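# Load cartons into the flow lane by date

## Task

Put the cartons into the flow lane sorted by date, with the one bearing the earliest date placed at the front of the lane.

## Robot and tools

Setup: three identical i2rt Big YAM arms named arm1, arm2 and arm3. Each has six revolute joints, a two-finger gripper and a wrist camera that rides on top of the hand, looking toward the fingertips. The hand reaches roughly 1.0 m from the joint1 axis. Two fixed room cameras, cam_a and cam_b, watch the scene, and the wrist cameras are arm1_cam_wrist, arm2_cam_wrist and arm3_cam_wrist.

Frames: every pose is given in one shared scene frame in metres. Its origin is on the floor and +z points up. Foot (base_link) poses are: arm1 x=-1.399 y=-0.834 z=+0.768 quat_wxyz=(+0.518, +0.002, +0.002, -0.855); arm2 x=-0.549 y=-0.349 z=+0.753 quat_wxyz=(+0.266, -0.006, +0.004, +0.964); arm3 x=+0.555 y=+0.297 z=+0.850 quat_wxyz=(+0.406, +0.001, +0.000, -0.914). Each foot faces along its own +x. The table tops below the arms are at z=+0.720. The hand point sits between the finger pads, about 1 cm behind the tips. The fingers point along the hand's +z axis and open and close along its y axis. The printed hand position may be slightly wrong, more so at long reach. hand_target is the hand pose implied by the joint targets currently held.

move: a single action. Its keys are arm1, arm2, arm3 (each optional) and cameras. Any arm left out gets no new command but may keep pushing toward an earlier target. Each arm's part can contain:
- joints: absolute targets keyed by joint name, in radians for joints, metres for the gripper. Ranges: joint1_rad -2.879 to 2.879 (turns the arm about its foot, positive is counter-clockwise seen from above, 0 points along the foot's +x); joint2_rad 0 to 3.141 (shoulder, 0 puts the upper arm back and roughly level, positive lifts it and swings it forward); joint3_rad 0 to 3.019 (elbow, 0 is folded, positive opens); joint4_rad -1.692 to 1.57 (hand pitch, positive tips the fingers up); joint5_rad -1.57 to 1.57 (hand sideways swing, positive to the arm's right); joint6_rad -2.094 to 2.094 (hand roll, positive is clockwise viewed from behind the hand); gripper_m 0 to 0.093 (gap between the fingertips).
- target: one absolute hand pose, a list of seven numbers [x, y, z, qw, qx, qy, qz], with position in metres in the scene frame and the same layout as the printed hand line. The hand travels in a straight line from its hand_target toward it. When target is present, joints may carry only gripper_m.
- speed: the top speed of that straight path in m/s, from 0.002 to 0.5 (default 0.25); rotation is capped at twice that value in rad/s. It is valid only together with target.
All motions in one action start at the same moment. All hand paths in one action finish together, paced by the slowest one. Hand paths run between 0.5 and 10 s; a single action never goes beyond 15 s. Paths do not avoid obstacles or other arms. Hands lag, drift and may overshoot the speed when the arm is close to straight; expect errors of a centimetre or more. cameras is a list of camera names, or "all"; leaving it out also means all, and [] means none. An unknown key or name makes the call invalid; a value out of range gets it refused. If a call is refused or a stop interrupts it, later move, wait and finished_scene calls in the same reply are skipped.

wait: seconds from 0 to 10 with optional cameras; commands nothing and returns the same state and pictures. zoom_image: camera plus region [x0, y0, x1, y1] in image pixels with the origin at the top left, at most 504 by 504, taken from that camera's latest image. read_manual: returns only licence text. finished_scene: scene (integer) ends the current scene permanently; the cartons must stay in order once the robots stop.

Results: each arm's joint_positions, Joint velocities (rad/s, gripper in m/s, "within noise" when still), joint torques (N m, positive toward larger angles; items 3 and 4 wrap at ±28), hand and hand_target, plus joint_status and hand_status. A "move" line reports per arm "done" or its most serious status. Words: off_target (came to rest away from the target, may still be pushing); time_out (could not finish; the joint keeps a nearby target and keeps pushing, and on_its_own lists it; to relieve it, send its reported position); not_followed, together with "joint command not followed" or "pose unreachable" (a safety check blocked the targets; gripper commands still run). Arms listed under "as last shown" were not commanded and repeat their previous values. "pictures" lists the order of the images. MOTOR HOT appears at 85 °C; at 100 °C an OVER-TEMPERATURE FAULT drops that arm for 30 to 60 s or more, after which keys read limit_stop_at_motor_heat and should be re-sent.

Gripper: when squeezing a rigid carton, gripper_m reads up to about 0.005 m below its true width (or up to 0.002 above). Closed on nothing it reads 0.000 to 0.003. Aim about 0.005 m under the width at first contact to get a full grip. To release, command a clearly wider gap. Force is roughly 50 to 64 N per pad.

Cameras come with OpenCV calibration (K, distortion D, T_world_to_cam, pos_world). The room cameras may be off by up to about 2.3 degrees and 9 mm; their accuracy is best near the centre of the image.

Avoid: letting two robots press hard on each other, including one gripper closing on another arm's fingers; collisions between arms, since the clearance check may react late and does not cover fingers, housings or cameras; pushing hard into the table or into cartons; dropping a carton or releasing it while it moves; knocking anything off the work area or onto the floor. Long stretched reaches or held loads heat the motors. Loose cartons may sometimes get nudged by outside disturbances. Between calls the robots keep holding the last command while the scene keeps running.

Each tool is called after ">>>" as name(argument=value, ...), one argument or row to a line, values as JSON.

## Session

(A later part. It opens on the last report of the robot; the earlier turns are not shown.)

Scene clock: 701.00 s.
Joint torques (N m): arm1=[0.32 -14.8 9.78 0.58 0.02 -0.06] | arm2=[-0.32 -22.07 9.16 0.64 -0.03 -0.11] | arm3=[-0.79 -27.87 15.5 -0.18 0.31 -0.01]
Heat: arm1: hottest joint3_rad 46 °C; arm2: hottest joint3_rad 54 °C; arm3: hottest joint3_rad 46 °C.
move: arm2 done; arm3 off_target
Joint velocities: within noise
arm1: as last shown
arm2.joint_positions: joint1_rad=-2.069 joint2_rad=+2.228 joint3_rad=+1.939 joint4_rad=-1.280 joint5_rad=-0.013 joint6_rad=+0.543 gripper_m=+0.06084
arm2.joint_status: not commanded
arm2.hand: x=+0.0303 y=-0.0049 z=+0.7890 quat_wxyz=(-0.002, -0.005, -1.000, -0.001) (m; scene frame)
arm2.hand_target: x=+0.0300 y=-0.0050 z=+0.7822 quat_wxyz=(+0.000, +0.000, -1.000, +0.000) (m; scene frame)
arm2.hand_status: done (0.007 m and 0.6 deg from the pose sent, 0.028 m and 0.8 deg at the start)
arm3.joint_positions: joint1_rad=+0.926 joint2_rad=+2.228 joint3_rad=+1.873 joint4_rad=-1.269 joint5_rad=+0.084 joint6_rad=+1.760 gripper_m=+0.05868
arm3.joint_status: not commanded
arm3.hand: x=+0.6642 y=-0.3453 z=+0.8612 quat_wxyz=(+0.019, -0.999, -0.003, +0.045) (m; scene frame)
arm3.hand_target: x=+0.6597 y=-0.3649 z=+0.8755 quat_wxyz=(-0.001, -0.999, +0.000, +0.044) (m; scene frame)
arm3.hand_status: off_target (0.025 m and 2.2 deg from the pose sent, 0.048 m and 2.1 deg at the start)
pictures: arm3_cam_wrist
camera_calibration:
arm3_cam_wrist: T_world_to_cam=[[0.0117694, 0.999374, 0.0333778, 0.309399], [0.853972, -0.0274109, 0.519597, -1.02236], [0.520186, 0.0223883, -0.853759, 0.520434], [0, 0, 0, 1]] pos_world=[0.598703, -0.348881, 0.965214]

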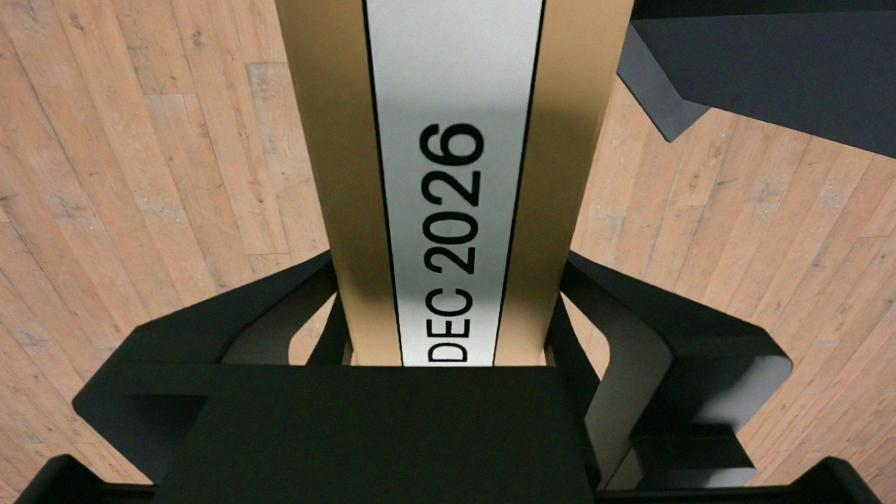

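>>> move(
  arm3={"target": [0.66, -0.392, 0.875, 0, -0.99905, 0, 0.04362], "speed": 0.15},
  arm2={"joints": {"gripper_m": 0.09}},
  cameras=["arm3_cam_wrist"],
)

>>> zoom_image(
  camera="arm3_cam_wrist",
  region=[480, 0, 720, 260],
)

>>> move(
  arm2={"target": [0.03, -0.005, 0.93, 0, 0, -1, 0], "speed": 0.3},
  cameras=[],
)

>>> move(
  arm2={"target": [-0.32, -0.015, 0.95, 0, 0, -1, 0], "speed": 0.4},
  cameras=[],
)

Scene clock: 706.33 s.
Joint torques (N m): arm1=[0.32 -14.74 9.78 0.59 0.01 -0.06] | arm2=[-0.26 -22.01 9.26 0.61 -0.03 -0.11] | arm3=[-0.67 -28.57 15.87 -0.18 0.32 -0.02]
Heat: arm1: hottest joint3_rad 46 °C; arm2: hottest joint3_rad 53 °C; arm3: hottest joint3_rad 47 °C.
move: arm2 done; arm3 off_target
Joint velocities: within noise
arm1: as last shown
arm2.joint_positions: joint1_rad=-2.069 joint2_rad=+2.228 joint3_rad=+1.939 joint4_rad=-1.280 joint5_rad=-0.013 joint6_rad=+0.543 gripper_m=+0.08994
arm2.joint_status: all done
arm2.hand: x=+0.0303 y=-0.0048 z=+0.7890 quat_wxyz=(-0.002, -0.005, -1.000, -0.001) (m; scene frame)
arm2.hand_target: x=+0.0300 y=-0.0050 z=+0.7821 quat_wxyz=(+0.000, +0.000, -1.000, +0.000) (m; scene frame)
arm2.hand_status: not commanded
arm3.joint_positions: joint1_rad=+0.918 joint2_rad=+2.304 joint3_rad=+2.012 joint4_rad=-1.332 joint5_rad=+0.085 joint6_rad=+1.754 gripper_m=+0.05868
arm3.joint_status: not commanded
arm3.hand: x=+0.6639 y=-0.3722 z=+0.8614 quat_wxyz=(+0.019, -0.999, -0.002, +0.045) (m; scene frame)
arm3.hand_target: x=+0.6596 y=-0.3908 z=+0.8754 quat_wxyz=(-0.001, -0.999, +0.000, +0.044) (m; scene frame)
arm3.hand_status: off_target (0.024 m and 2.2 deg from the pose sent, 0.049 m and 2.2 deg at the start)
pictures: arm3_cam_wrist
camera_calibration:
arm3_cam_wrist: T_world_to_cam=[[0.0136893, 0.999346, 0.033471, 0.334934], [0.853946, -0.0290987, 0.519548, -1.02343], [0.520182, 0.0214701, -0.853786, 0.521095], [0, 0, 0, 1]] pos_world=[0.598305, -0.375684, 0.965414]

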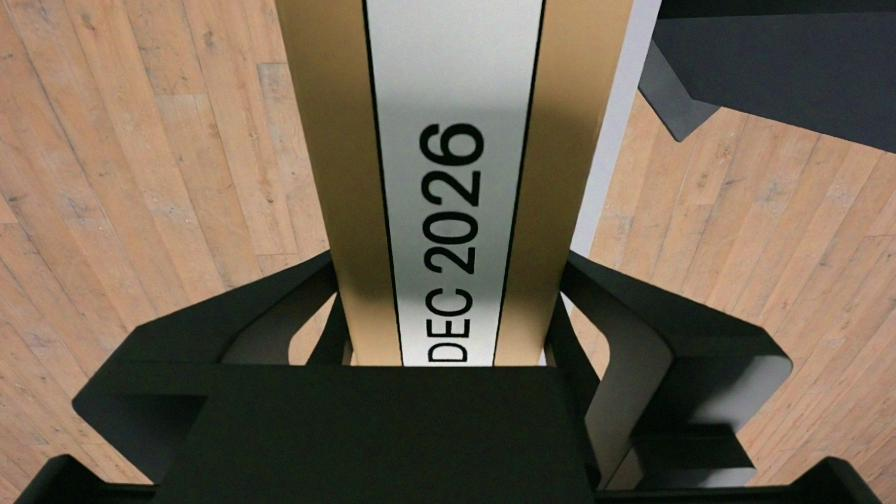

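Scaled by 1.938 from the camera's 896x504 image, which has a finer 1280x720 frame.

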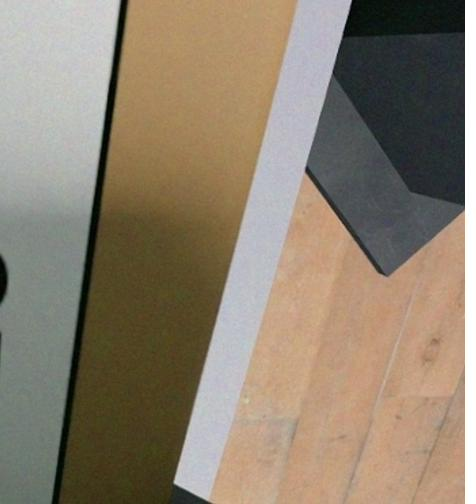

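Scene clock: 708.00 s.
Joint torques (N m): arm1=[0.26 -14.8 9.8 0.58 0.02 -0.06] | arm2=[-0.5 -18.78 14.35 -0.16 -0.02 -0.12] | arm3=[-0.79 -28.51 15.88 -0.24 0.31 -0.03]
Heat: arm1: hottest joint3_rad 46 °C; arm2: hottest joint3_rad 53 °C; arm3: hottest joint3_rad 47 °C.
move: arm2 off_target
Joint velocities: within noise
arm1.joint_positions: joint1_rad=+1.005 joint2_rad=+1.501 joint3_rad=+1.693 joint4_rad=-1.501 joint5_rad=+0.005 joint6_rad=+0.009 gripper_m=+0.08995
arm1.joint_status: not commanded
arm1.hand: x=-1.1494 y=-1.2710 z=+1.1146 quat_wxyz=(-0.112, -0.500, -0.856, +0.064) (m; scene frame)
arm1.hand_target: x=-1.1509 y=-1.2732 z=+1.1177 quat_wxyz=(-0.115, -0.498, -0.857, +0.067) (m; scene frame)
arm1.hand_status: not commanded
arm2.joint_positions: joint1_rad=-2.069 joint2_rad=+2.147 joint3_rad=+2.158 joint4_rad=-1.606 joint5_rad=-0.013 joint6_rad=+0.540 gripper_m=+0.08994
arm2.joint_status: not commanded
arm2.hand: x=+0.0181 y=-0.0097 z=+0.9237 quat_wxyz=(+0.009, -0.004, -1.000, +0.006) (m; scene frame)
arm2.hand_target: x=+0.0294 y=-0.0054 z=+0.9301 quat_wxyz=(-0.001, +0.000, -1.000, +0.000) (m; scene frame)
arm2.hand_status: off_target (0.014 m and 1.4 deg from the pose sent, 0.141 m and 0.6 deg at the start)
arm3: as last shown
arm3.hand: x=+0.6639 y=-0.3725 z=+0.8617 quat_wxyz=(+0.018, -0.999, -0.002, +0.045) (m; scene frame)
pictures: none
No camera images: "cameras" was empty.

Scene clock: 710.03 s.
Joint torques (N m): arm1=[0.26 -14.86 9.77 0.61 0.01 -0.06] | arm2=[0.38 -9.99 8.76 0.75 0.12 0.16] | arm3=[-0.79 -28.51 15.84 -0.2 0.32 0]
Heat: arm1: hottest joint3_rad 46 °C; arm2: hottest joint3_rad 53 °C; arm3: hottest joint3_rad 47 °C.
move: arm2 done
Joint velocities: within noise
arm1, arm3: as last shown
arm2.joint_positions: joint1_rad=-1.651 joint2_rad=+1.407 joint3_rad=+1.237 joint4_rad=-1.391 joint5_rad=-0.016 joint6_rad=+0.947 gripper_m=+0.08994
arm2.joint_status: not commanded
arm2.hand: x=-0.3168 y=-0.0148 z=+0.9565 quat_wxyz=(-0.001, +0.002, -1.000, -0.003) (m; scene frame)
arm2.hand_target: x=-0.3199 y=-0.0150 z=+0.9501 quat_wxyz=(+0.000, +0.000, -1.000, +0.000) (m; scene frame)
arm2.hand_status: done (0.007 m and 0.5 deg from the pose sent, 0.339 m and 1.4 deg at the start)
arm3.hand: x=+0.6639 y=-0.3724 z=+0.8617 quat_wxyz=(+0.018, -0.999, -0.002, +0.045) (m; scene frame)
arm3.hand_target: x=+0.6596 y=-0.3907 z=+0.8754 quat_wxyz=(-0.001, -0.999, +0.000, +0.044) (m; scene frame)
pictures: none
No camera images: "cameras" was empty.

>>> move(
  arm3={"target": [0.66, -0.334, 0.84, 0, -0.99905, 0, 0.04362], "speed": 0.15},
  cameras=["arm3_cam_wrist"],
)

Scene clock: 719.60 s.
Joint torques (N m): arm1=[0.26 -14.74 9.8 0.58 0.01 -0.06] | arm2=[0.32 -10.05 8.77 0.73 0.12 0.09] | arm3=[0.5 -30.27 10.13 0.35 0.28 0.15]
Heat: arm1: hottest joint3_rad 46 °C; arm2: hottest joint3_rad 52 °C; arm3: hottest joint3_rad 48 °C.
move: arm3 off_target
Joint velocities: within noise
arm1, arm2: as last shown
arm2.joint_positions: joint1_rad=-1.651 joint2_rad=+1.407 joint3_rad=+1.237 joint4_rad=-1.391 joint5_rad=-0.016 joint6_rad=+0.948 gripper_m=+0.08994
arm3.joint_positions: joint1_rad=+0.918 joint2_rad=+2.223 joint3_rad=+1.747 joint4_rad=-1.153 joint5_rad=+0.085 joint6_rad=+1.754 gripper_m=+0.05868
arm3.joint_status: not commanded
arm3.hand: x=+0.6552 y=-0.3254 z=+0.8203 quat_wxyz=(+0.021, -0.999, -0.002, +0.046) (m; scene frame)
arm3.hand_target: x=+0.6598 y=-0.3337 z=+0.8400 quat_wxyz=(+0.000, -0.999, +0.000, +0.043) (m; scene frame)
arm3.hand_status: off_target (0.022 m and 2.4 deg from the pose sent, 0.044 m and 2.1 deg at the start)
pictures: arm3_cam_wrist
camera_calibration:
arm3_cam_wrist: T_world_to_cam=[[0.0137303, 0.99917, 0.0383464, 0.285569], [0.854426, -0.0316445, 0.518608, -0.993725], [0.519391, 0.0256435, -0.854152, 0.491613], [0, 0, 0, 1]] pos_world=[0.589805, -0.329384, 0.924315]

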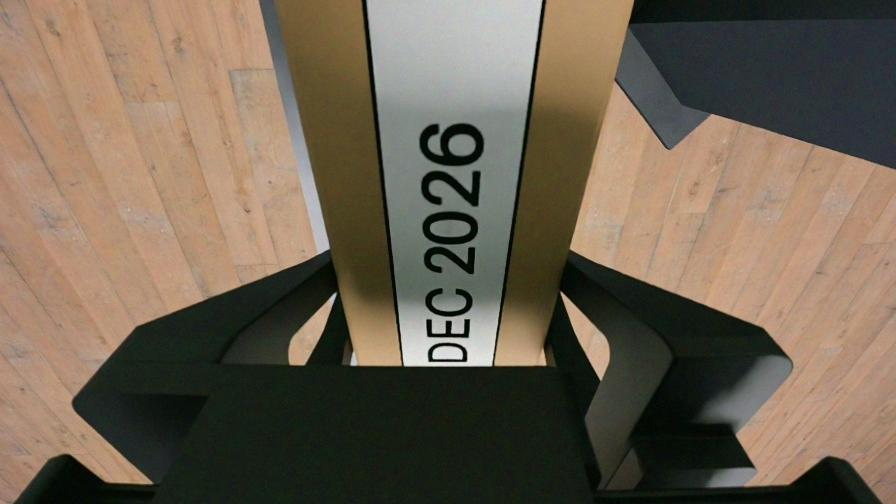

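>>> move(
  arm3={"target": [0.662, -0.340, 0.812, -0.0209, -0.9988, 0.0009, 0.0436], "speed": 0.1},
  cameras=["arm3_cam_wrist"],
)

>>> zoom_image(
  camera="arm3_cam_wrist",
  region=[220, 0, 680, 260],
)

Scene clock: 727.97 s.
Joint torques (N m): arm1=[0.32 -14.8 9.8 0.57 0.01 -0.06] | arm2=[0.32 -9.99 8.77 0.73 0.12 0.09] | arm3=[0.67 -27.93 9.68 0.57 0.33 0.14]
Heat: arm1: hottest joint3_rad 46 °C; arm2: hottest joint3_rad 52 °C; arm3: hottest joint3_rad 48 °C.
move: arm3 done
Joint velocities: within noise
arm1, arm2: as last shown
arm3.joint_positions: joint1_rad=+0.918 joint2_rad=+2.223 joint3_rad=+1.717 joint4_rad=-1.054 joint5_rad=+0.092 joint6_rad=+1.756 gripper_m=+0.05868
arm3.joint_status: not commanded
arm3.hand: x=+0.6562 y=-0.3368 z=+0.8098 quat_wxyz=(-0.013, -0.999, +0.001, +0.043) (m; scene frame)
arm3.hand_target: x=+0.6619 y=-0.3399 z=+0.8120 quat_wxyz=(-0.021, -0.999, +0.001, +0.044) (m; scene frame)
arm3.hand_status: done (0.007 m and 0.9 deg from the pose sent, 0.018 m and 4.8 deg at the start)
pictures: arm3_cam_wrist
camera_calibration:
arm3_cam_wrist: T_world_to_cam=[[0.0159078, 0.999409, -0.0304593, 0.351721], [0.851358, 0.00243656, 0.52458, -0.980772], [0.524344, -0.0342767, -0.850816, 0.456356], [0, 0, 0, 1]] pos_world=[0.590105, -0.333481, 0.913481]

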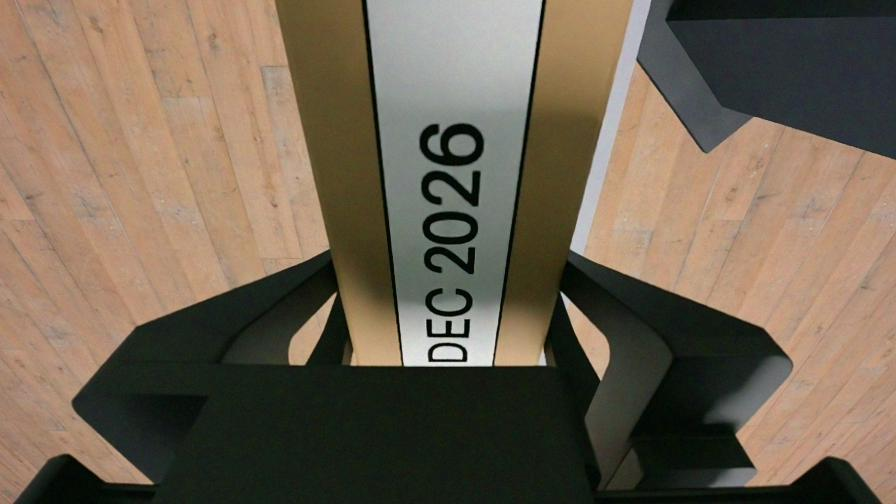

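Scaled by 1.096 from the camera's 896x504 image, which has a finer 1280x720 frame.

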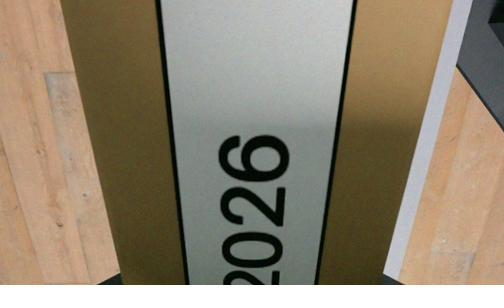

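>>> move(
  arm3={"target": [0.664, -0.3345, 0.806, -0.0079, -0.9990, 0.0003, 0.0436], "speed": 0.1},
  cameras=[],
)

>>> move(
  arm3={"target": [0.664, -0.3345, 0.788, -0.0079, -0.9990, 0.0003, 0.0436], "speed": 0.08},
  cameras=["arm3_cam_wrist"],
)

Scene clock: 734.07 s.
Joint torques (N m): arm1=[0.26 -14.74 9.8 0.58 0.01 -0.06] | arm2=[0.32 -10.05 8.76 0.73 0.12 0.09] | arm3=[1.32 -27.16 9.98 -0.03 0.15 0.16]
Heat: arm1: hottest joint3_rad 46 °C; arm2: hottest joint3_rad 51 °C; arm3: hottest joint3_rad 47 °C.
move: arm3 done
Joint velocities: within noise
arm1, arm2: as last shown
arm3.joint_positions: joint1_rad=+0.919 joint2_rad=+2.223 joint3_rad=+1.717 joint4_rad=-1.054 joint5_rad=+0.092 joint6_rad=+1.759 gripper_m=+0.05868
arm3.joint_status: not commanded
arm3.hand: x=+0.6567 y=-0.3368 z=+0.8098 quat_wxyz=(-0.014, -0.999, +0.002, +0.043) (m; scene frame)
arm3.hand_target: x=+0.6639 y=-0.3345 z=+0.8061 quat_wxyz=(-0.008, -0.999, +0.000, +0.044) (m; scene frame)
arm3.hand_status: done (0.009 m and 0.7 deg from the pose sent, 0.009 m and 0.6 deg at the start)
pictures: none
No camera images: "cameras" was empty.

Scene clock: 735.17 s.
Joint torques (N m): arm1=[0.32 -14.86 9.78 0.59 0.01 -0.06] | arm2=[0.32 -9.99 8.76 0.73 0.12 0.09] | arm3=[0.97 -26.64 9.68 0.55 0.15 0.16]
Heat: arm1: hottest joint3_rad 46 °C; arm2: hottest joint3_rad 51 °C; arm3: hottest joint3_rad 46 °C.
move: arm3 done
Joint velocities: within noise
arm1, arm2: as last shown
arm1.joint_positions: joint1_rad=+1.005 joint2_rad=+1.501 joint3_rad=+1.693 joint4_rad=-1.501 joint5_rad=+0.005 joint6_rad=+0.008 gripper_m=+0.08995
arm3.joint_positions: joint1_rad=+0.919 joint2_rad=+2.249 joint3_rad=+1.709 joint4_rad=-1.038 joint5_rad=+0.092 joint6_rad=+1.759 gripper_m=+0.05868
arm3.joint_status: not commanded
arm3.hand: x=+0.6560 y=-0.3327 z=+0.7916 quat_wxyz=(-0.005, -0.999, +0.002, +0.045) (m; scene frame)
arm3.hand_target: x=+0.6639 y=-0.3343 z=+0.7880 quat_wxyz=(-0.008, -0.999, +0.000, +0.044) (m; scene frame)
arm3.hand_status: done (0.009 m and 0.4 deg from the pose sent, 0.023 m and 0.7 deg at the start)
pictures: arm3_cam_wrist
camera_calibration:
arm3_cam_wrist: T_world_to_cam=[[0.0185367, 0.99973, -0.0139854, 0.332482], [0.852971, -0.00851475, 0.521889, -0.973645], [0.521629, -0.0216032, -0.852899, 0.448826], [0, 0, 0, 1]] pos_world=[0.590207, -0.330986, 0.895587]

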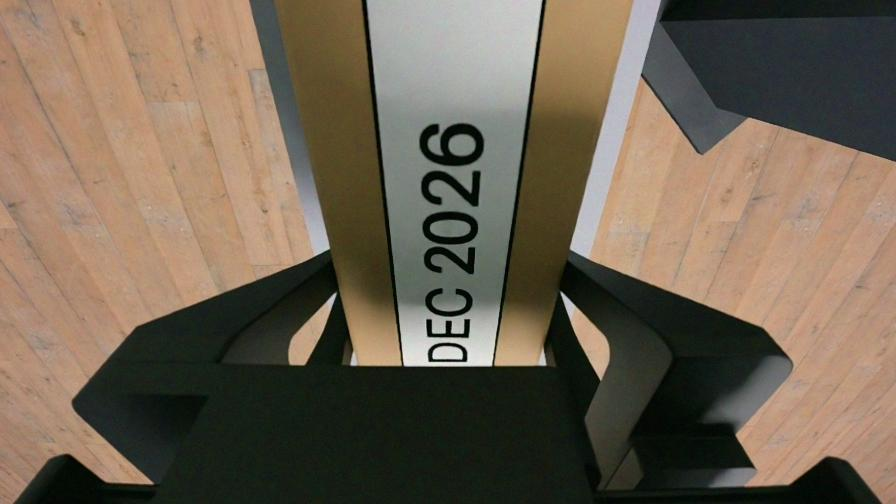

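>>> move(
  arm3={"target": [0.664, -0.3338, 0.774, -0.0079, -0.9990, 0.0003, 0.0436], "speed": 0.06},
  cameras=["arm3_cam_wrist"],
)

Scene clock: 738.20 s.
Joint torques (N m): arm1=[0.32 -14.74 9.78 0.59 0.01 -0.06] | arm2=[0.38 -9.99 8.76 0.73 0.12 0.09] | arm3=[0.97 -26.81 9.46 0.51 0.24 0.12]
Heat: arm1: hottest joint3_rad 46 °C; arm2: hottest joint3_rad 51 °C; arm3: hottest joint3_rad 46 °C.
move: arm3 done
Joint velocities: within noise
arm1, arm2: as last shown
arm3.joint_positions: joint1_rad=+0.920 joint2_rad=+2.263 joint3_rad=+1.703 joint4_rad=-1.011 joint5_rad=+0.089 joint6_rad=+1.760 gripper_m=+0.05868
arm3.joint_status: not commanded
arm3.hand: x=+0.6571 y=-0.3336 z=+0.7808 quat_wxyz=(-0.008, -0.999, +0.002, +0.043) (m; scene frame)
arm3.hand_target: x=+0.6638 y=-0.3336 z=+0.7741 quat_wxyz=(-0.008, -0.999, +0.000, +0.044) (m; scene frame)
arm3.hand_status: done (0.010 m and 0.2 deg from the pose sent, 0.019 m and 0.4 deg at the start)
pictures: arm3_cam_wrist
camera_calibration:
arm3_cam_wrist: T_world_to_cam=[[0.0185532, 0.99963, -0.0198874, 0.337692], [0.851163, -0.0053554, 0.524874, -0.969029], [0.524573, -0.0266656, -0.850948, 0.433933], [0, 0, 0, 1]] pos_world=[0.590907, -0.331186, 0.884589]

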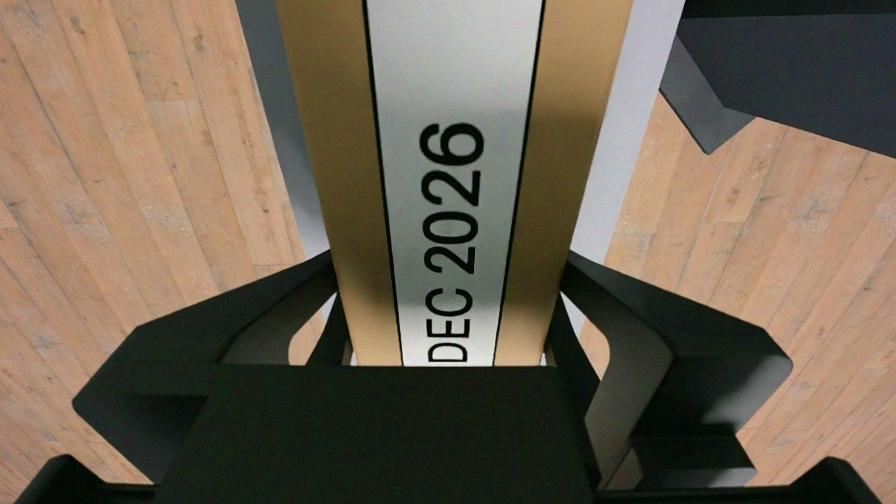

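>>> move(
  arm3={"target": [0.664, -0.3325, 0.762, -0.0079, -0.9990, 0.0003, 0.0436], "speed": 0.06},
  cameras=["arm3_cam_wrist"],
)

Scene clock: 740.80 s.
Joint torques (N m): arm1=[0.32 -14.8 9.78 0.58 0.02 -0.06] | arm2=[0.32 -9.99 8.75 0.73 0.12 0.09] | arm3=[0.91 -25.58 8.91 0.76 0.25 0.14]
Heat: arm1: hottest joint3_rad 46 °C; arm2: hottest joint3_rad 51 °C; arm3: hottest joint3_rad 46 °C.
move: arm3 off_target
Joint velocities: within noise
arm1, arm2: as last shown
arm3.joint_positions: joint1_rad=+0.923 joint2_rad=+2.263 joint3_rad=+1.699 joint4_rad=-0.992 joint5_rad=+0.088 joint6_rad=+1.760 gripper_m=+0.05868
arm3.joint_status: not commanded
arm3.hand: x=+0.6597 y=-0.3361 z=+0.7791 quat_wxyz=(-0.015, -0.999, +0.001, +0.041) (m; scene frame)
arm3.hand_target: x=+0.6639 y=-0.3321 z=+0.7623 quat_wxyz=(-0.008, -0.999, +0.000, +0.044) (m; scene frame)
arm3.hand_status: off_target (0.018 m and 0.9 deg from the pose sent, 0.020 m and 0.2 deg at the start)
pictures: arm3_cam_wrist
camera_calibration:
arm3_cam_wrist: T_world_to_cam=[[0.0159918, 0.99928, -0.0343924, 0.353009], [0.849328, 0.00457489, 0.527845, -0.968173], [0.527623, -0.0376516, -0.848644, 0.423497], [0, 0, 0, 1]] pos_world=[0.593205, -0.33238, 0.882585]

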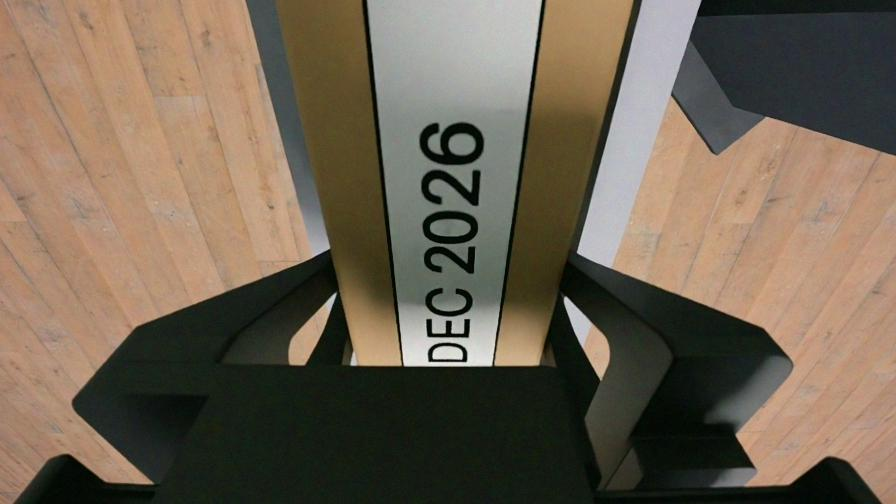

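>>> move(
  arm3={"target": [0.664, -0.3305, 0.772, -0.0079, -0.9990, 0.0003, 0.0436], "speed": 0.06},
  cameras=[],
)

>>> move(
  arm3={"joints": {"gripper_m": 0.07}},
  cameras=["arm3_cam_wrist"],
)

Scene clock: 748.03 s.
Joint torques (N m): arm1=[0.38 -14.8 9.78 0.58 0.01 -0.06] | arm2=[0.38 -9.99 8.76 0.73 0.12 0.09] | arm3=[0.85 -27.11 8.61 0.23 0.26 0.13]
Heat: arm1: hottest joint3_rad 46 °C; arm2: hottest joint3_rad 50 °C; arm3: hottest joint3_rad 45 °C.
move: arm3 done
Joint velocities: within noise
arm1.joint_positions: joint1_rad=+1.005 joint2_rad=+1.501 joint3_rad=+1.693 joint4_rad=-1.501 joint5_rad=+0.005 joint6_rad=+0.008 gripper_m=+0.08995
arm1.joint_status: not commanded
arm1.hand: x=-1.1494 y=-1.2710 z=+1.1146 quat_wxyz=(-0.112, -0.500, -0.856, +0.064) (m; scene frame)
arm1.hand_target: x=-1.1509 y=-1.2732 z=+1.1177 quat_wxyz=(-0.115, -0.498, -0.857, +0.067) (m; scene frame)
arm1.hand_status: not commanded
arm2: as last shown
arm3.joint_positions: joint1_rad=+0.923 joint2_rad=+2.263 joint3_rad=+1.698 joint4_rad=-0.992 joint5_rad=+0.088 joint6_rad=+1.760 gripper_m=+0.05868
arm3.joint_status: not commanded
arm3.hand: x=+0.6596 y=-0.3356 z=+0.7788 quat_wxyz=(-0.015, -0.999, +0.001, +0.041) (m; scene frame)
arm3.hand_target: x=+0.6639 y=-0.3304 z=+0.7720 quat_wxyz=(-0.008, -0.999, +0.000, +0.044) (m; scene frame)
arm3.hand_status: done (0.010 m and 0.8 deg from the pose sent, 0.010 m and 0.9 deg at the start)
pictures: none
No camera images: "cameras" was empty.

Scene clock: 748.53 s.
Joint torques (N m): arm1=[0.26 -14.74 9.77 0.57 0.01 -0.06] | arm2=[0.32 -9.99 8.76 0.73 0.12 0.09] | arm3=[0.91 -26.99 8.68 0.2 0.26 0.15]
Heat: arm1: hottest joint3_rad 46 °C; arm2: hottest joint3_rad 50 °C; arm3: hottest joint3_rad 45 °C.
move: arm3 done
Joint velocities: within noise
arm1: as last shown
arm2.joint_positions: joint1_rad=-1.651 joint2_rad=+1.407 joint3_rad=+1.237 joint4_rad=-1.391 joint5_rad=-0.016 joint6_rad=+0.948 gripper_m=+0.08994
arm2.joint_status: not commanded
arm2.hand: x=-0.3168 y=-0.0148 z=+0.9565 quat_wxyz=(-0.001, +0.002, -1.000, -0.003) (m; scene frame)
arm2.hand_target: x=-0.3199 y=-0.0150 z=+0.9501 quat_wxyz=(+0.000, +0.000, -1.000, +0.000) (m; scene frame)
arm2.hand_status: not commanded
arm3.joint_positions: joint1_rad=+0.923 joint2_rad=+2.263 joint3_rad=+1.697 joint4_rad=-0.992 joint5_rad=+0.088 joint6_rad=+1.760 gripper_m=+0.06985
arm3.joint_status: all done
arm3.hand: x=+0.6595 y=-0.3353 z=+0.7785 quat_wxyz=(-0.014, -0.999, +0.001, +0.041) (m; scene frame)
arm3.hand_target: x=+0.6639 y=-0.3303 z=+0.7719 quat_wxyz=(-0.008, -0.999, +0.000, +0.044) (m; scene frame)
arm3.hand_status: not commanded
pictures: arm3_cam_wrist
camera_calibration:
arm3_cam_wrist: T_world_to_cam=[[0.0160065, 0.999343, -0.0325128, 0.350747], [0.849504, 0.00355754, 0.52757, -0.967889], [0.527339, -0.0360643, -0.848889, 0.424028], [0, 0, 0, 1]] pos_world=[0.593005, -0.331781, 0.881985]

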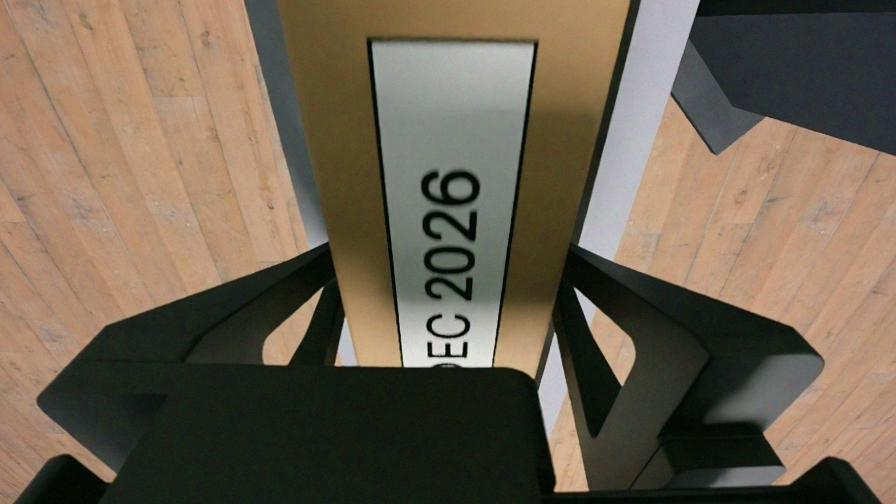

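>>> move(
  arm3={"target": [0.66, -0.331, 0.90, 0, -0.999, 0, 0.0436], "speed": 0.2},
  cameras=["arm3_cam_wrist", "cam_b"],
)

Scene clock: 751.87 s.
Joint torques (N m): arm1=[0.38 -14.8 9.8 0.59 0.02 -0.06] | arm2=[0.32 -10.05 8.77 0.73 0.12 0.08] | arm3=[0.5 -26.17 13.56 -0.12 0.14 0.09]
Heat: arm1: hottest joint3_rad 46 °C; arm2: hottest joint3_rad 50 °C; arm3: hottest joint3_rad 45 °C.
move: arm3 off_target
Joint velocities: within noise
arm1, arm2: as last shown
arm3.joint_positions: joint1_rad=+0.923 joint2_rad=+2.114 joint3_rad=+1.761 joint4_rad=-1.253 joint5_rad=+0.088 joint6_rad=+1.761 gripper_m=+0.06994
arm3.joint_status: not commanded
arm3.hand: x=+0.6563 y=-0.3200 z=+0.8928 quat_wxyz=(+0.009, -0.999, +0.000, +0.046) (m; scene frame)
arm3.hand_target: x=+0.6600 y=-0.3306 z=+0.9001 quat_wxyz=(+0.000, -0.999, +0.000, +0.043) (m; scene frame)
arm3.hand_status: off_target (0.014 m and 1.0 deg from the pose sent, 0.121 m and 1.7 deg at the start)
pictures: arm3_cam_wrist, cam_b
camera_calibration:
arm3_cam_wrist: T_world_to_cam=[[0.0161948, 0.999774, 0.0137814, 0.297805], [0.854155, -0.0209983, 0.519594, -1.02942], [0.519766, 0.00335671, -0.854302, 0.545737], [0, 0, 0, 1]] pos_world=[0.590806, -0.321185, 0.997001]

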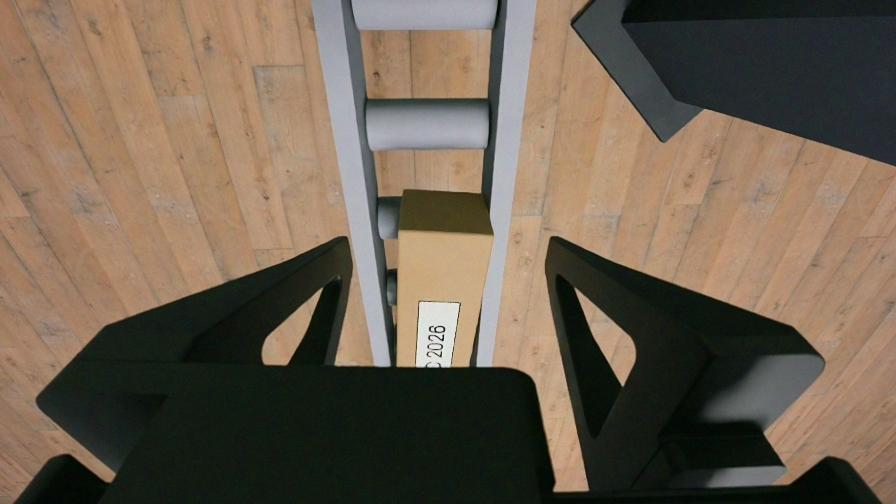

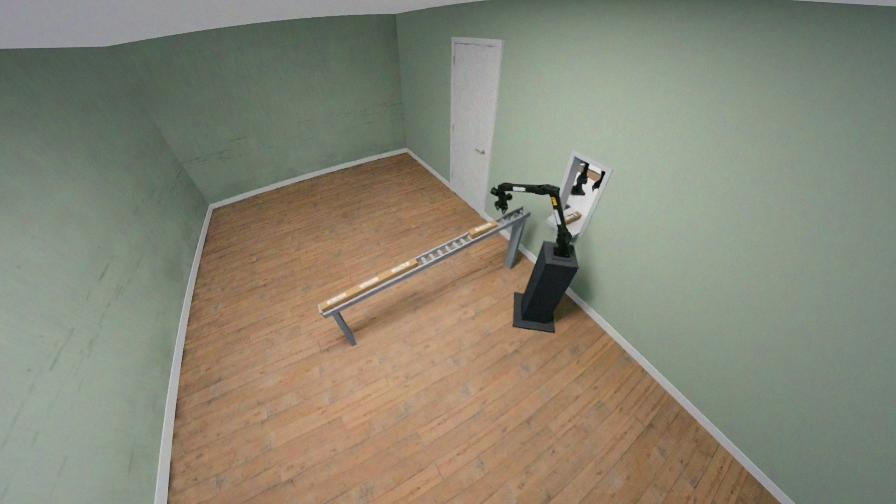

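>>> zoom_image(
  camera="arm3_cam_wrist",
  region=[300, 0, 560, 200],
)

Scaled by 1.938 from the camera's 896x504 image, which has a finer 1280x720 frame.

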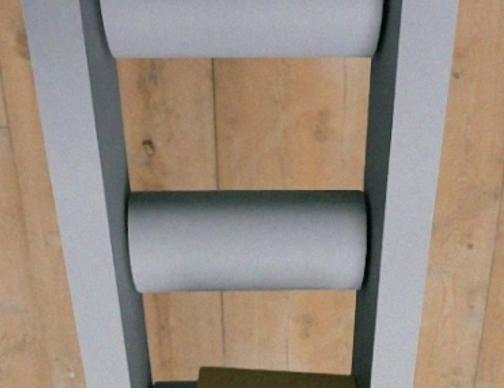

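>>> move(
  arm2={"joints": {"joint1_rad": 2.2525, "joint2_rad": 1.663, "joint3_rad": 1.385, "joint4_rad": -1.283, "joint5_rad": 0, "joint6_rad": -0.293, "gripper_m": 0.09}},
  arm3={"joints": {"joint1_rad": -0.110, "joint2_rad": 1.667, "joint3_rad": 1.11, "joint4_rad": -1.004, "joint5_rad": 0, "joint6_rad": 0.726, "gripper_m": 0.09}},
  cameras=["arm2_cam_wrist", "arm3_cam_wrist"],
)

Scene clock: 781.90 s.
Joint torques (N m): arm1=[0.32 -14.8 9.8 0.57 0.01 -0.06] | arm2=[-0.21 -14.33 10.7 -0.08 0 -0.11] | arm3=[-0.44 -17.26 9.7 0.53 0 -0.02]
Heat: arm1: hottest joint3_rad 46 °C; arm2: hottest joint3_rad 49 °C; arm3: hottest joint3_rad 44 °C.
move: arm2 done; arm3 done
Joint velocities: within noise
arm1: as last shown
arm2.joint_positions: joint1_rad=+2.254 joint2_rad=+1.667 joint3_rad=+1.372 joint4_rad=-1.275 joint5_rad=-0.001 joint6_rad=-0.284 gripper_m=+0.09004
arm2.joint_status: all done
arm2.hand: x=-0.4796 y=-0.8339 z=+0.9033 quat_wxyz=(+0.008, +0.541, +0.841, -0.002) (m; scene frame)
arm2.hand_target: x=-0.4804 y=-0.8363 z=+0.9099 quat_wxyz=(+0.010, +0.538, +0.843, -0.006) (m; scene frame)
arm2.hand_status: not commanded
arm3.joint_positions: joint1_rad=-0.105 joint2_rad=+1.660 joint3_rad=+1.105 joint4_rad=-1.008 joint5_rad=+0.003 joint6_rad=+0.734 gripper_m=+0.08991
arm3.joint_status: all done
arm3.hand: x=+0.2191 y=-0.0024 z=+0.9041 quat_wxyz=(-0.002, -1.000, +0.001, +0.003) (m; scene frame)
arm3.hand_target: x=+0.2159 y=-0.0025 z=+0.9024 quat_wxyz=(-0.003, -1.000, +0.000, +0.003) (m; scene frame)
arm3.hand_status: not commanded
pictures: arm2_cam_wrist, arm3_cam_wrist
camera_calibration:
arm2_cam_wrist: T_world_to_cam=[[-0.907937, -0.419023, 0.00840373, -0.794399], [-0.345094, 0.758826, 0.552352, -0.0236548], [-0.237825, 0.4986, -0.833569, 1.1776], [0, 0, 0, 1]] pos_world=[-0.449363, -0.902075, 1.00136]
arm3_cam_wrist: T_world_to_cam=[[0.0179816, 0.999821, -0.00595677, 0.00474954], [0.806616, -0.0109859, 0.590974, -0.709173], [0.590803, -0.0154315, -0.806669, 0.722831], [0, 0, 0, 1]] pos_world=[0.144894, -0.00138524, 1.00222]

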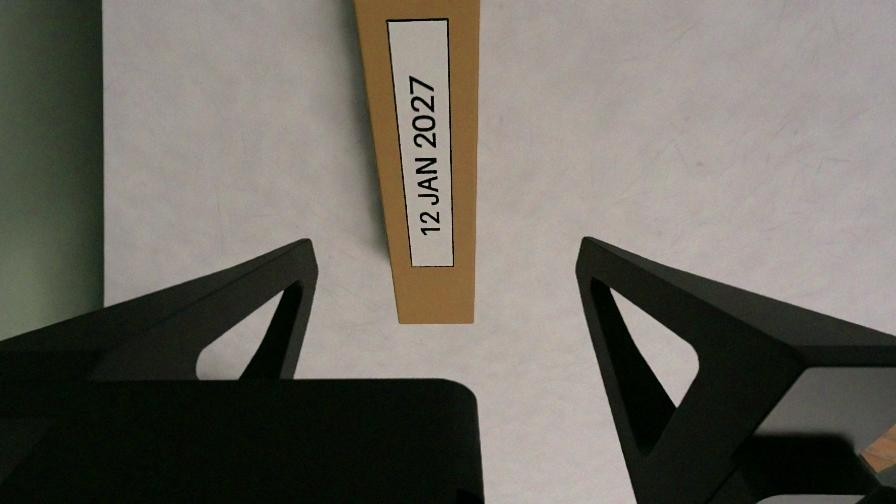

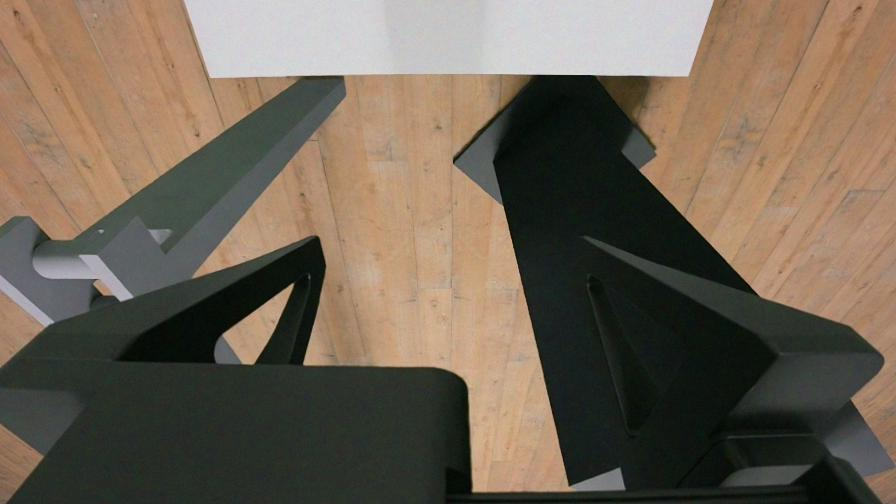

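>>> move(
  arm2={"target": [-0.4772, -0.811, 0.80, 0, 0.5262, 0.8504, 0], "speed": 0.25},
  arm3={"target": [-0.004, -0.008, 0.90, 0, -1, 0, 0], "speed": 0.3},
  cameras=["arm2_cam_wrist", "arm3_cam_wrist"],
)

Scene clock: 790.73 s.
Joint torques (N m): arm1=[0.32 -14.74 9.77 0.58 0.01 -0.06] | arm2=[0.67 -12.45 7.94 0.75 0.03 -0.12] | arm3=[0.09 -23.65 14.58 0.03 0.02 -0.01]
Heat: arm1: hottest joint3_rad 46 °C; arm2: hottest joint3_rad 49 °C; arm3: hottest joint3_rad 44 °C.
move: arm2 off_target; arm3 off_target
Joint velocities: within noise
arm1: as last shown
arm2.joint_positions: joint1_rad=+2.258 joint2_rad=+1.718 joint3_rad=+1.171 joint4_rad=-1.022 joint5_rad=+0.006 joint6_rad=-0.294 gripper_m=+0.09004
arm2.joint_status: not commanded
arm2.hand: x=-0.4813 y=-0.8145 z=+0.8098 quat_wxyz=(+0.005, +0.535, +0.845, -0.005) (m; scene frame)
arm2.hand_target: x=-0.4773 y=-0.8109 z=+0.8002 quat_wxyz=(+0.000, +0.526, +0.850, +0.000) (m; scene frame)
arm2.hand_status: off_target (0.011 m and 1.5 deg from the pose sent, 0.106 m and 2.2 deg at the start)
arm3.joint_positions: joint1_rad=-0.332 joint2_rad=+2.076 joint3_rad=+1.730 joint4_rad=-1.228 joint5_rad=+0.003 joint6_rad=+0.510 gripper_m=+0.08991
arm3.joint_status: not commanded
arm3.hand: x=+0.0083 y=-0.0026 z=+0.9026 quat_wxyz=(+0.002, -1.000, +0.003, -0.002) (m; scene frame)
arm3.hand_target: x=-0.0036 y=-0.0077 z=+0.9001 quat_wxyz=(+0.000, -1.000, +0.000, +0.001) (m; scene frame)
arm3.hand_status: off_target (0.014 m and 0.5 deg from the pose sent, 0.223 m and 0.4 deg at the start)
pictures: arm2_cam_wrist, arm3_cam_wrist
camera_calibration:
arm2_cam_wrist: T_world_to_cam=[[-0.90204, -0.431381, 0.0152931, -0.799839], [-0.351636, 0.754915, 0.553584, 0.00532735], [-0.250351, 0.493978, -0.832653, 1.07905], [0, 0, 0, 1]] pos_world=[-0.449472, -0.882086, 0.90776]
arm3_cam_wrist: T_world_to_cam=[[0.0218337, 0.99976, 0.00156293, 0.00188778], [0.800916, -0.0184268, 0.598493, -0.545044], [0.598378, -0.0118155, -0.801127, 0.841106], [0, 0, 0, 1]] pos_world=[-0.0668059, -0.00199262, 1.00003]

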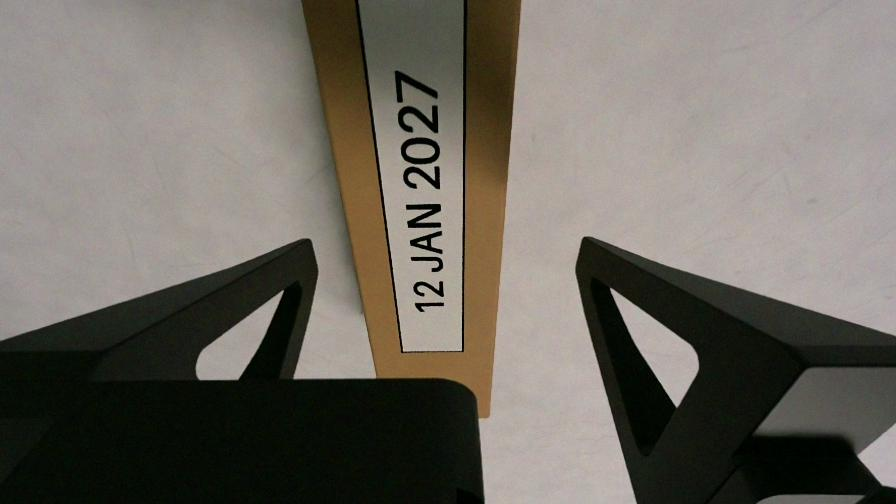

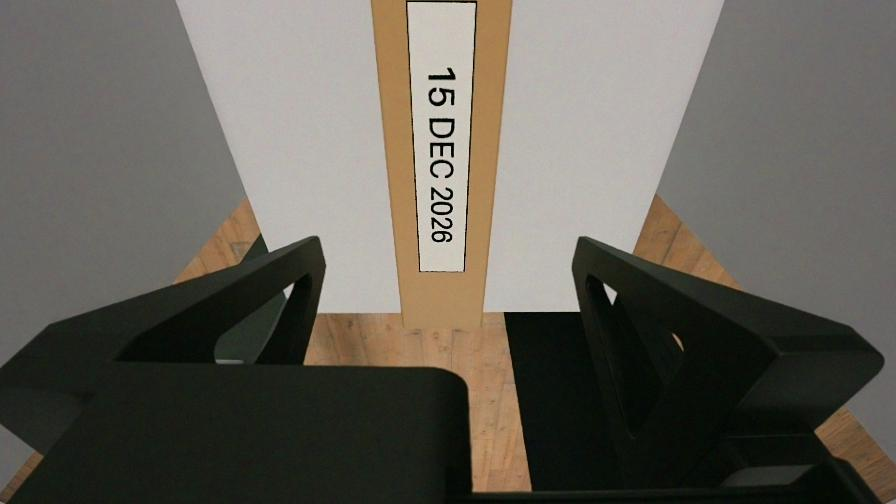

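>>> move(
  arm2={"target": [-0.4704, -0.8078, 0.760, 0, 0.5218, 0.8531, 0], "speed": 0.15},
  arm3={"target": [0.008, -0.012, 0.782, 0, -1, 0, 0], "speed": 0.25},
  cameras=["arm2_cam_wrist", "arm3_cam_wrist"],
)

Scene clock: 798.20 s.
Joint torques (N m): arm1=[0.32 -14.74 9.78 0.59 0.01 -0.06] | arm2=[0.73 -12.57 7.34 0.79 0.02 -0.08] | arm3=[1.03 -26.11 10.45 0.68 0.02 0.12]
Heat: arm1: hottest joint3_rad 46 °C; arm2: hottest joint3_rad 49 °C; arm3: hottest joint3_rad 46 °C.
move: arm2 off_target; arm3 off_target
Joint velocities: within noise
arm1: as last shown
arm2.joint_positions: joint1_rad=+2.272 joint2_rad=+1.772 joint3_rad=+1.125 joint4_rad=-0.919 joint5_rad=+0.006 joint6_rad=-0.294 gripper_m=+0.09004
arm2.joint_status: not commanded
arm2.hand: x=-0.4747 y=-0.8128 z=+0.7709 quat_wxyz=(+0.006, +0.529, +0.848, -0.006) (m; scene frame)
arm2.hand_target: x=-0.4706 y=-0.8077 z=+0.7603 quat_wxyz=(+0.000, +0.522, +0.853, +0.000) (m; scene frame)
arm2.hand_status: off_target (0.013 m and 1.4 deg from the pose sent, 0.051 m and 2.0 deg at the start)
arm3.joint_positions: joint1_rad=-0.332 joint2_rad=+2.218 joint3_rad=+1.638 joint4_rad=-0.999 joint5_rad=+0.003 joint6_rad=+0.510 gripper_m=+0.08991
arm3.joint_status: not commanded
arm3.hand: x=+0.0099 y=-0.0021 z=+0.7855 quat_wxyz=(+0.003, -1.000, +0.003, -0.004) (m; scene frame)
arm3.hand_target: x=+0.0081 y=-0.0118 z=+0.7821 quat_wxyz=(+0.000, -1.000, +0.000, +0.000) (m; scene frame)
arm3.hand_status: off_target (0.011 m and 0.7 deg from the pose sent, 0.121 m and 0.5 deg at the start)
pictures: arm2_cam_wrist, arm3_cam_wrist
camera_calibration:
arm2_cam_wrist: T_world_to_cam=[[-0.895878, -0.444002, 0.0162862, -0.800696], [-0.362377, 0.751407, 0.551426, 0.0216282], [-0.257071, 0.488108, -0.834065, 1.04062], [0, 0, 0, 1]] pos_world=[-0.441974, -0.879698, 0.86906]
arm3_cam_wrist: T_world_to_cam=[[0.0210486, 0.99977, 0.00406474, -0.000415143], [0.798314, -0.0192545, 0.601934, -0.478952], [0.601874, -0.0094249, -0.798536, 0.744292], [0, 0, 0, 1]] pos_world=[-0.0656074, -0.00179204, 0.882643]

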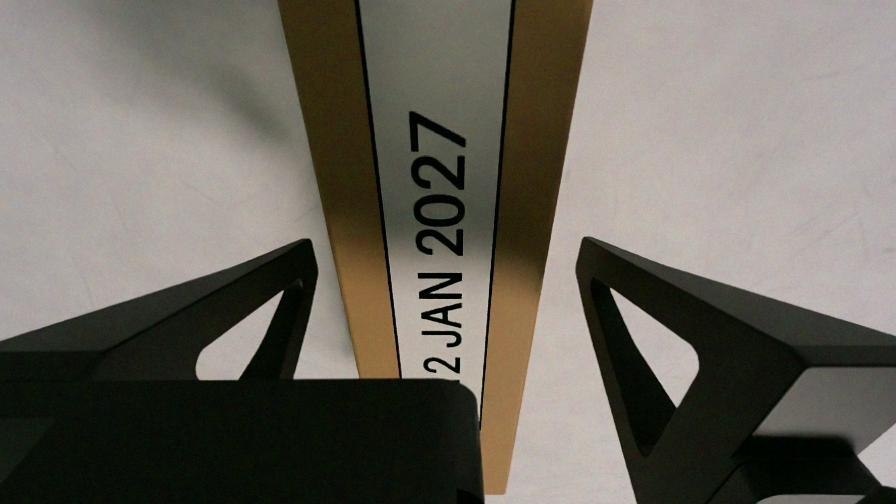

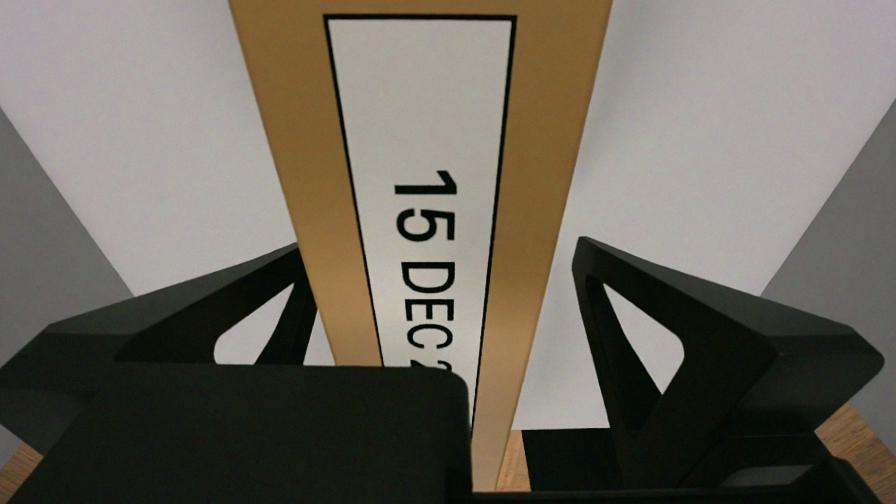

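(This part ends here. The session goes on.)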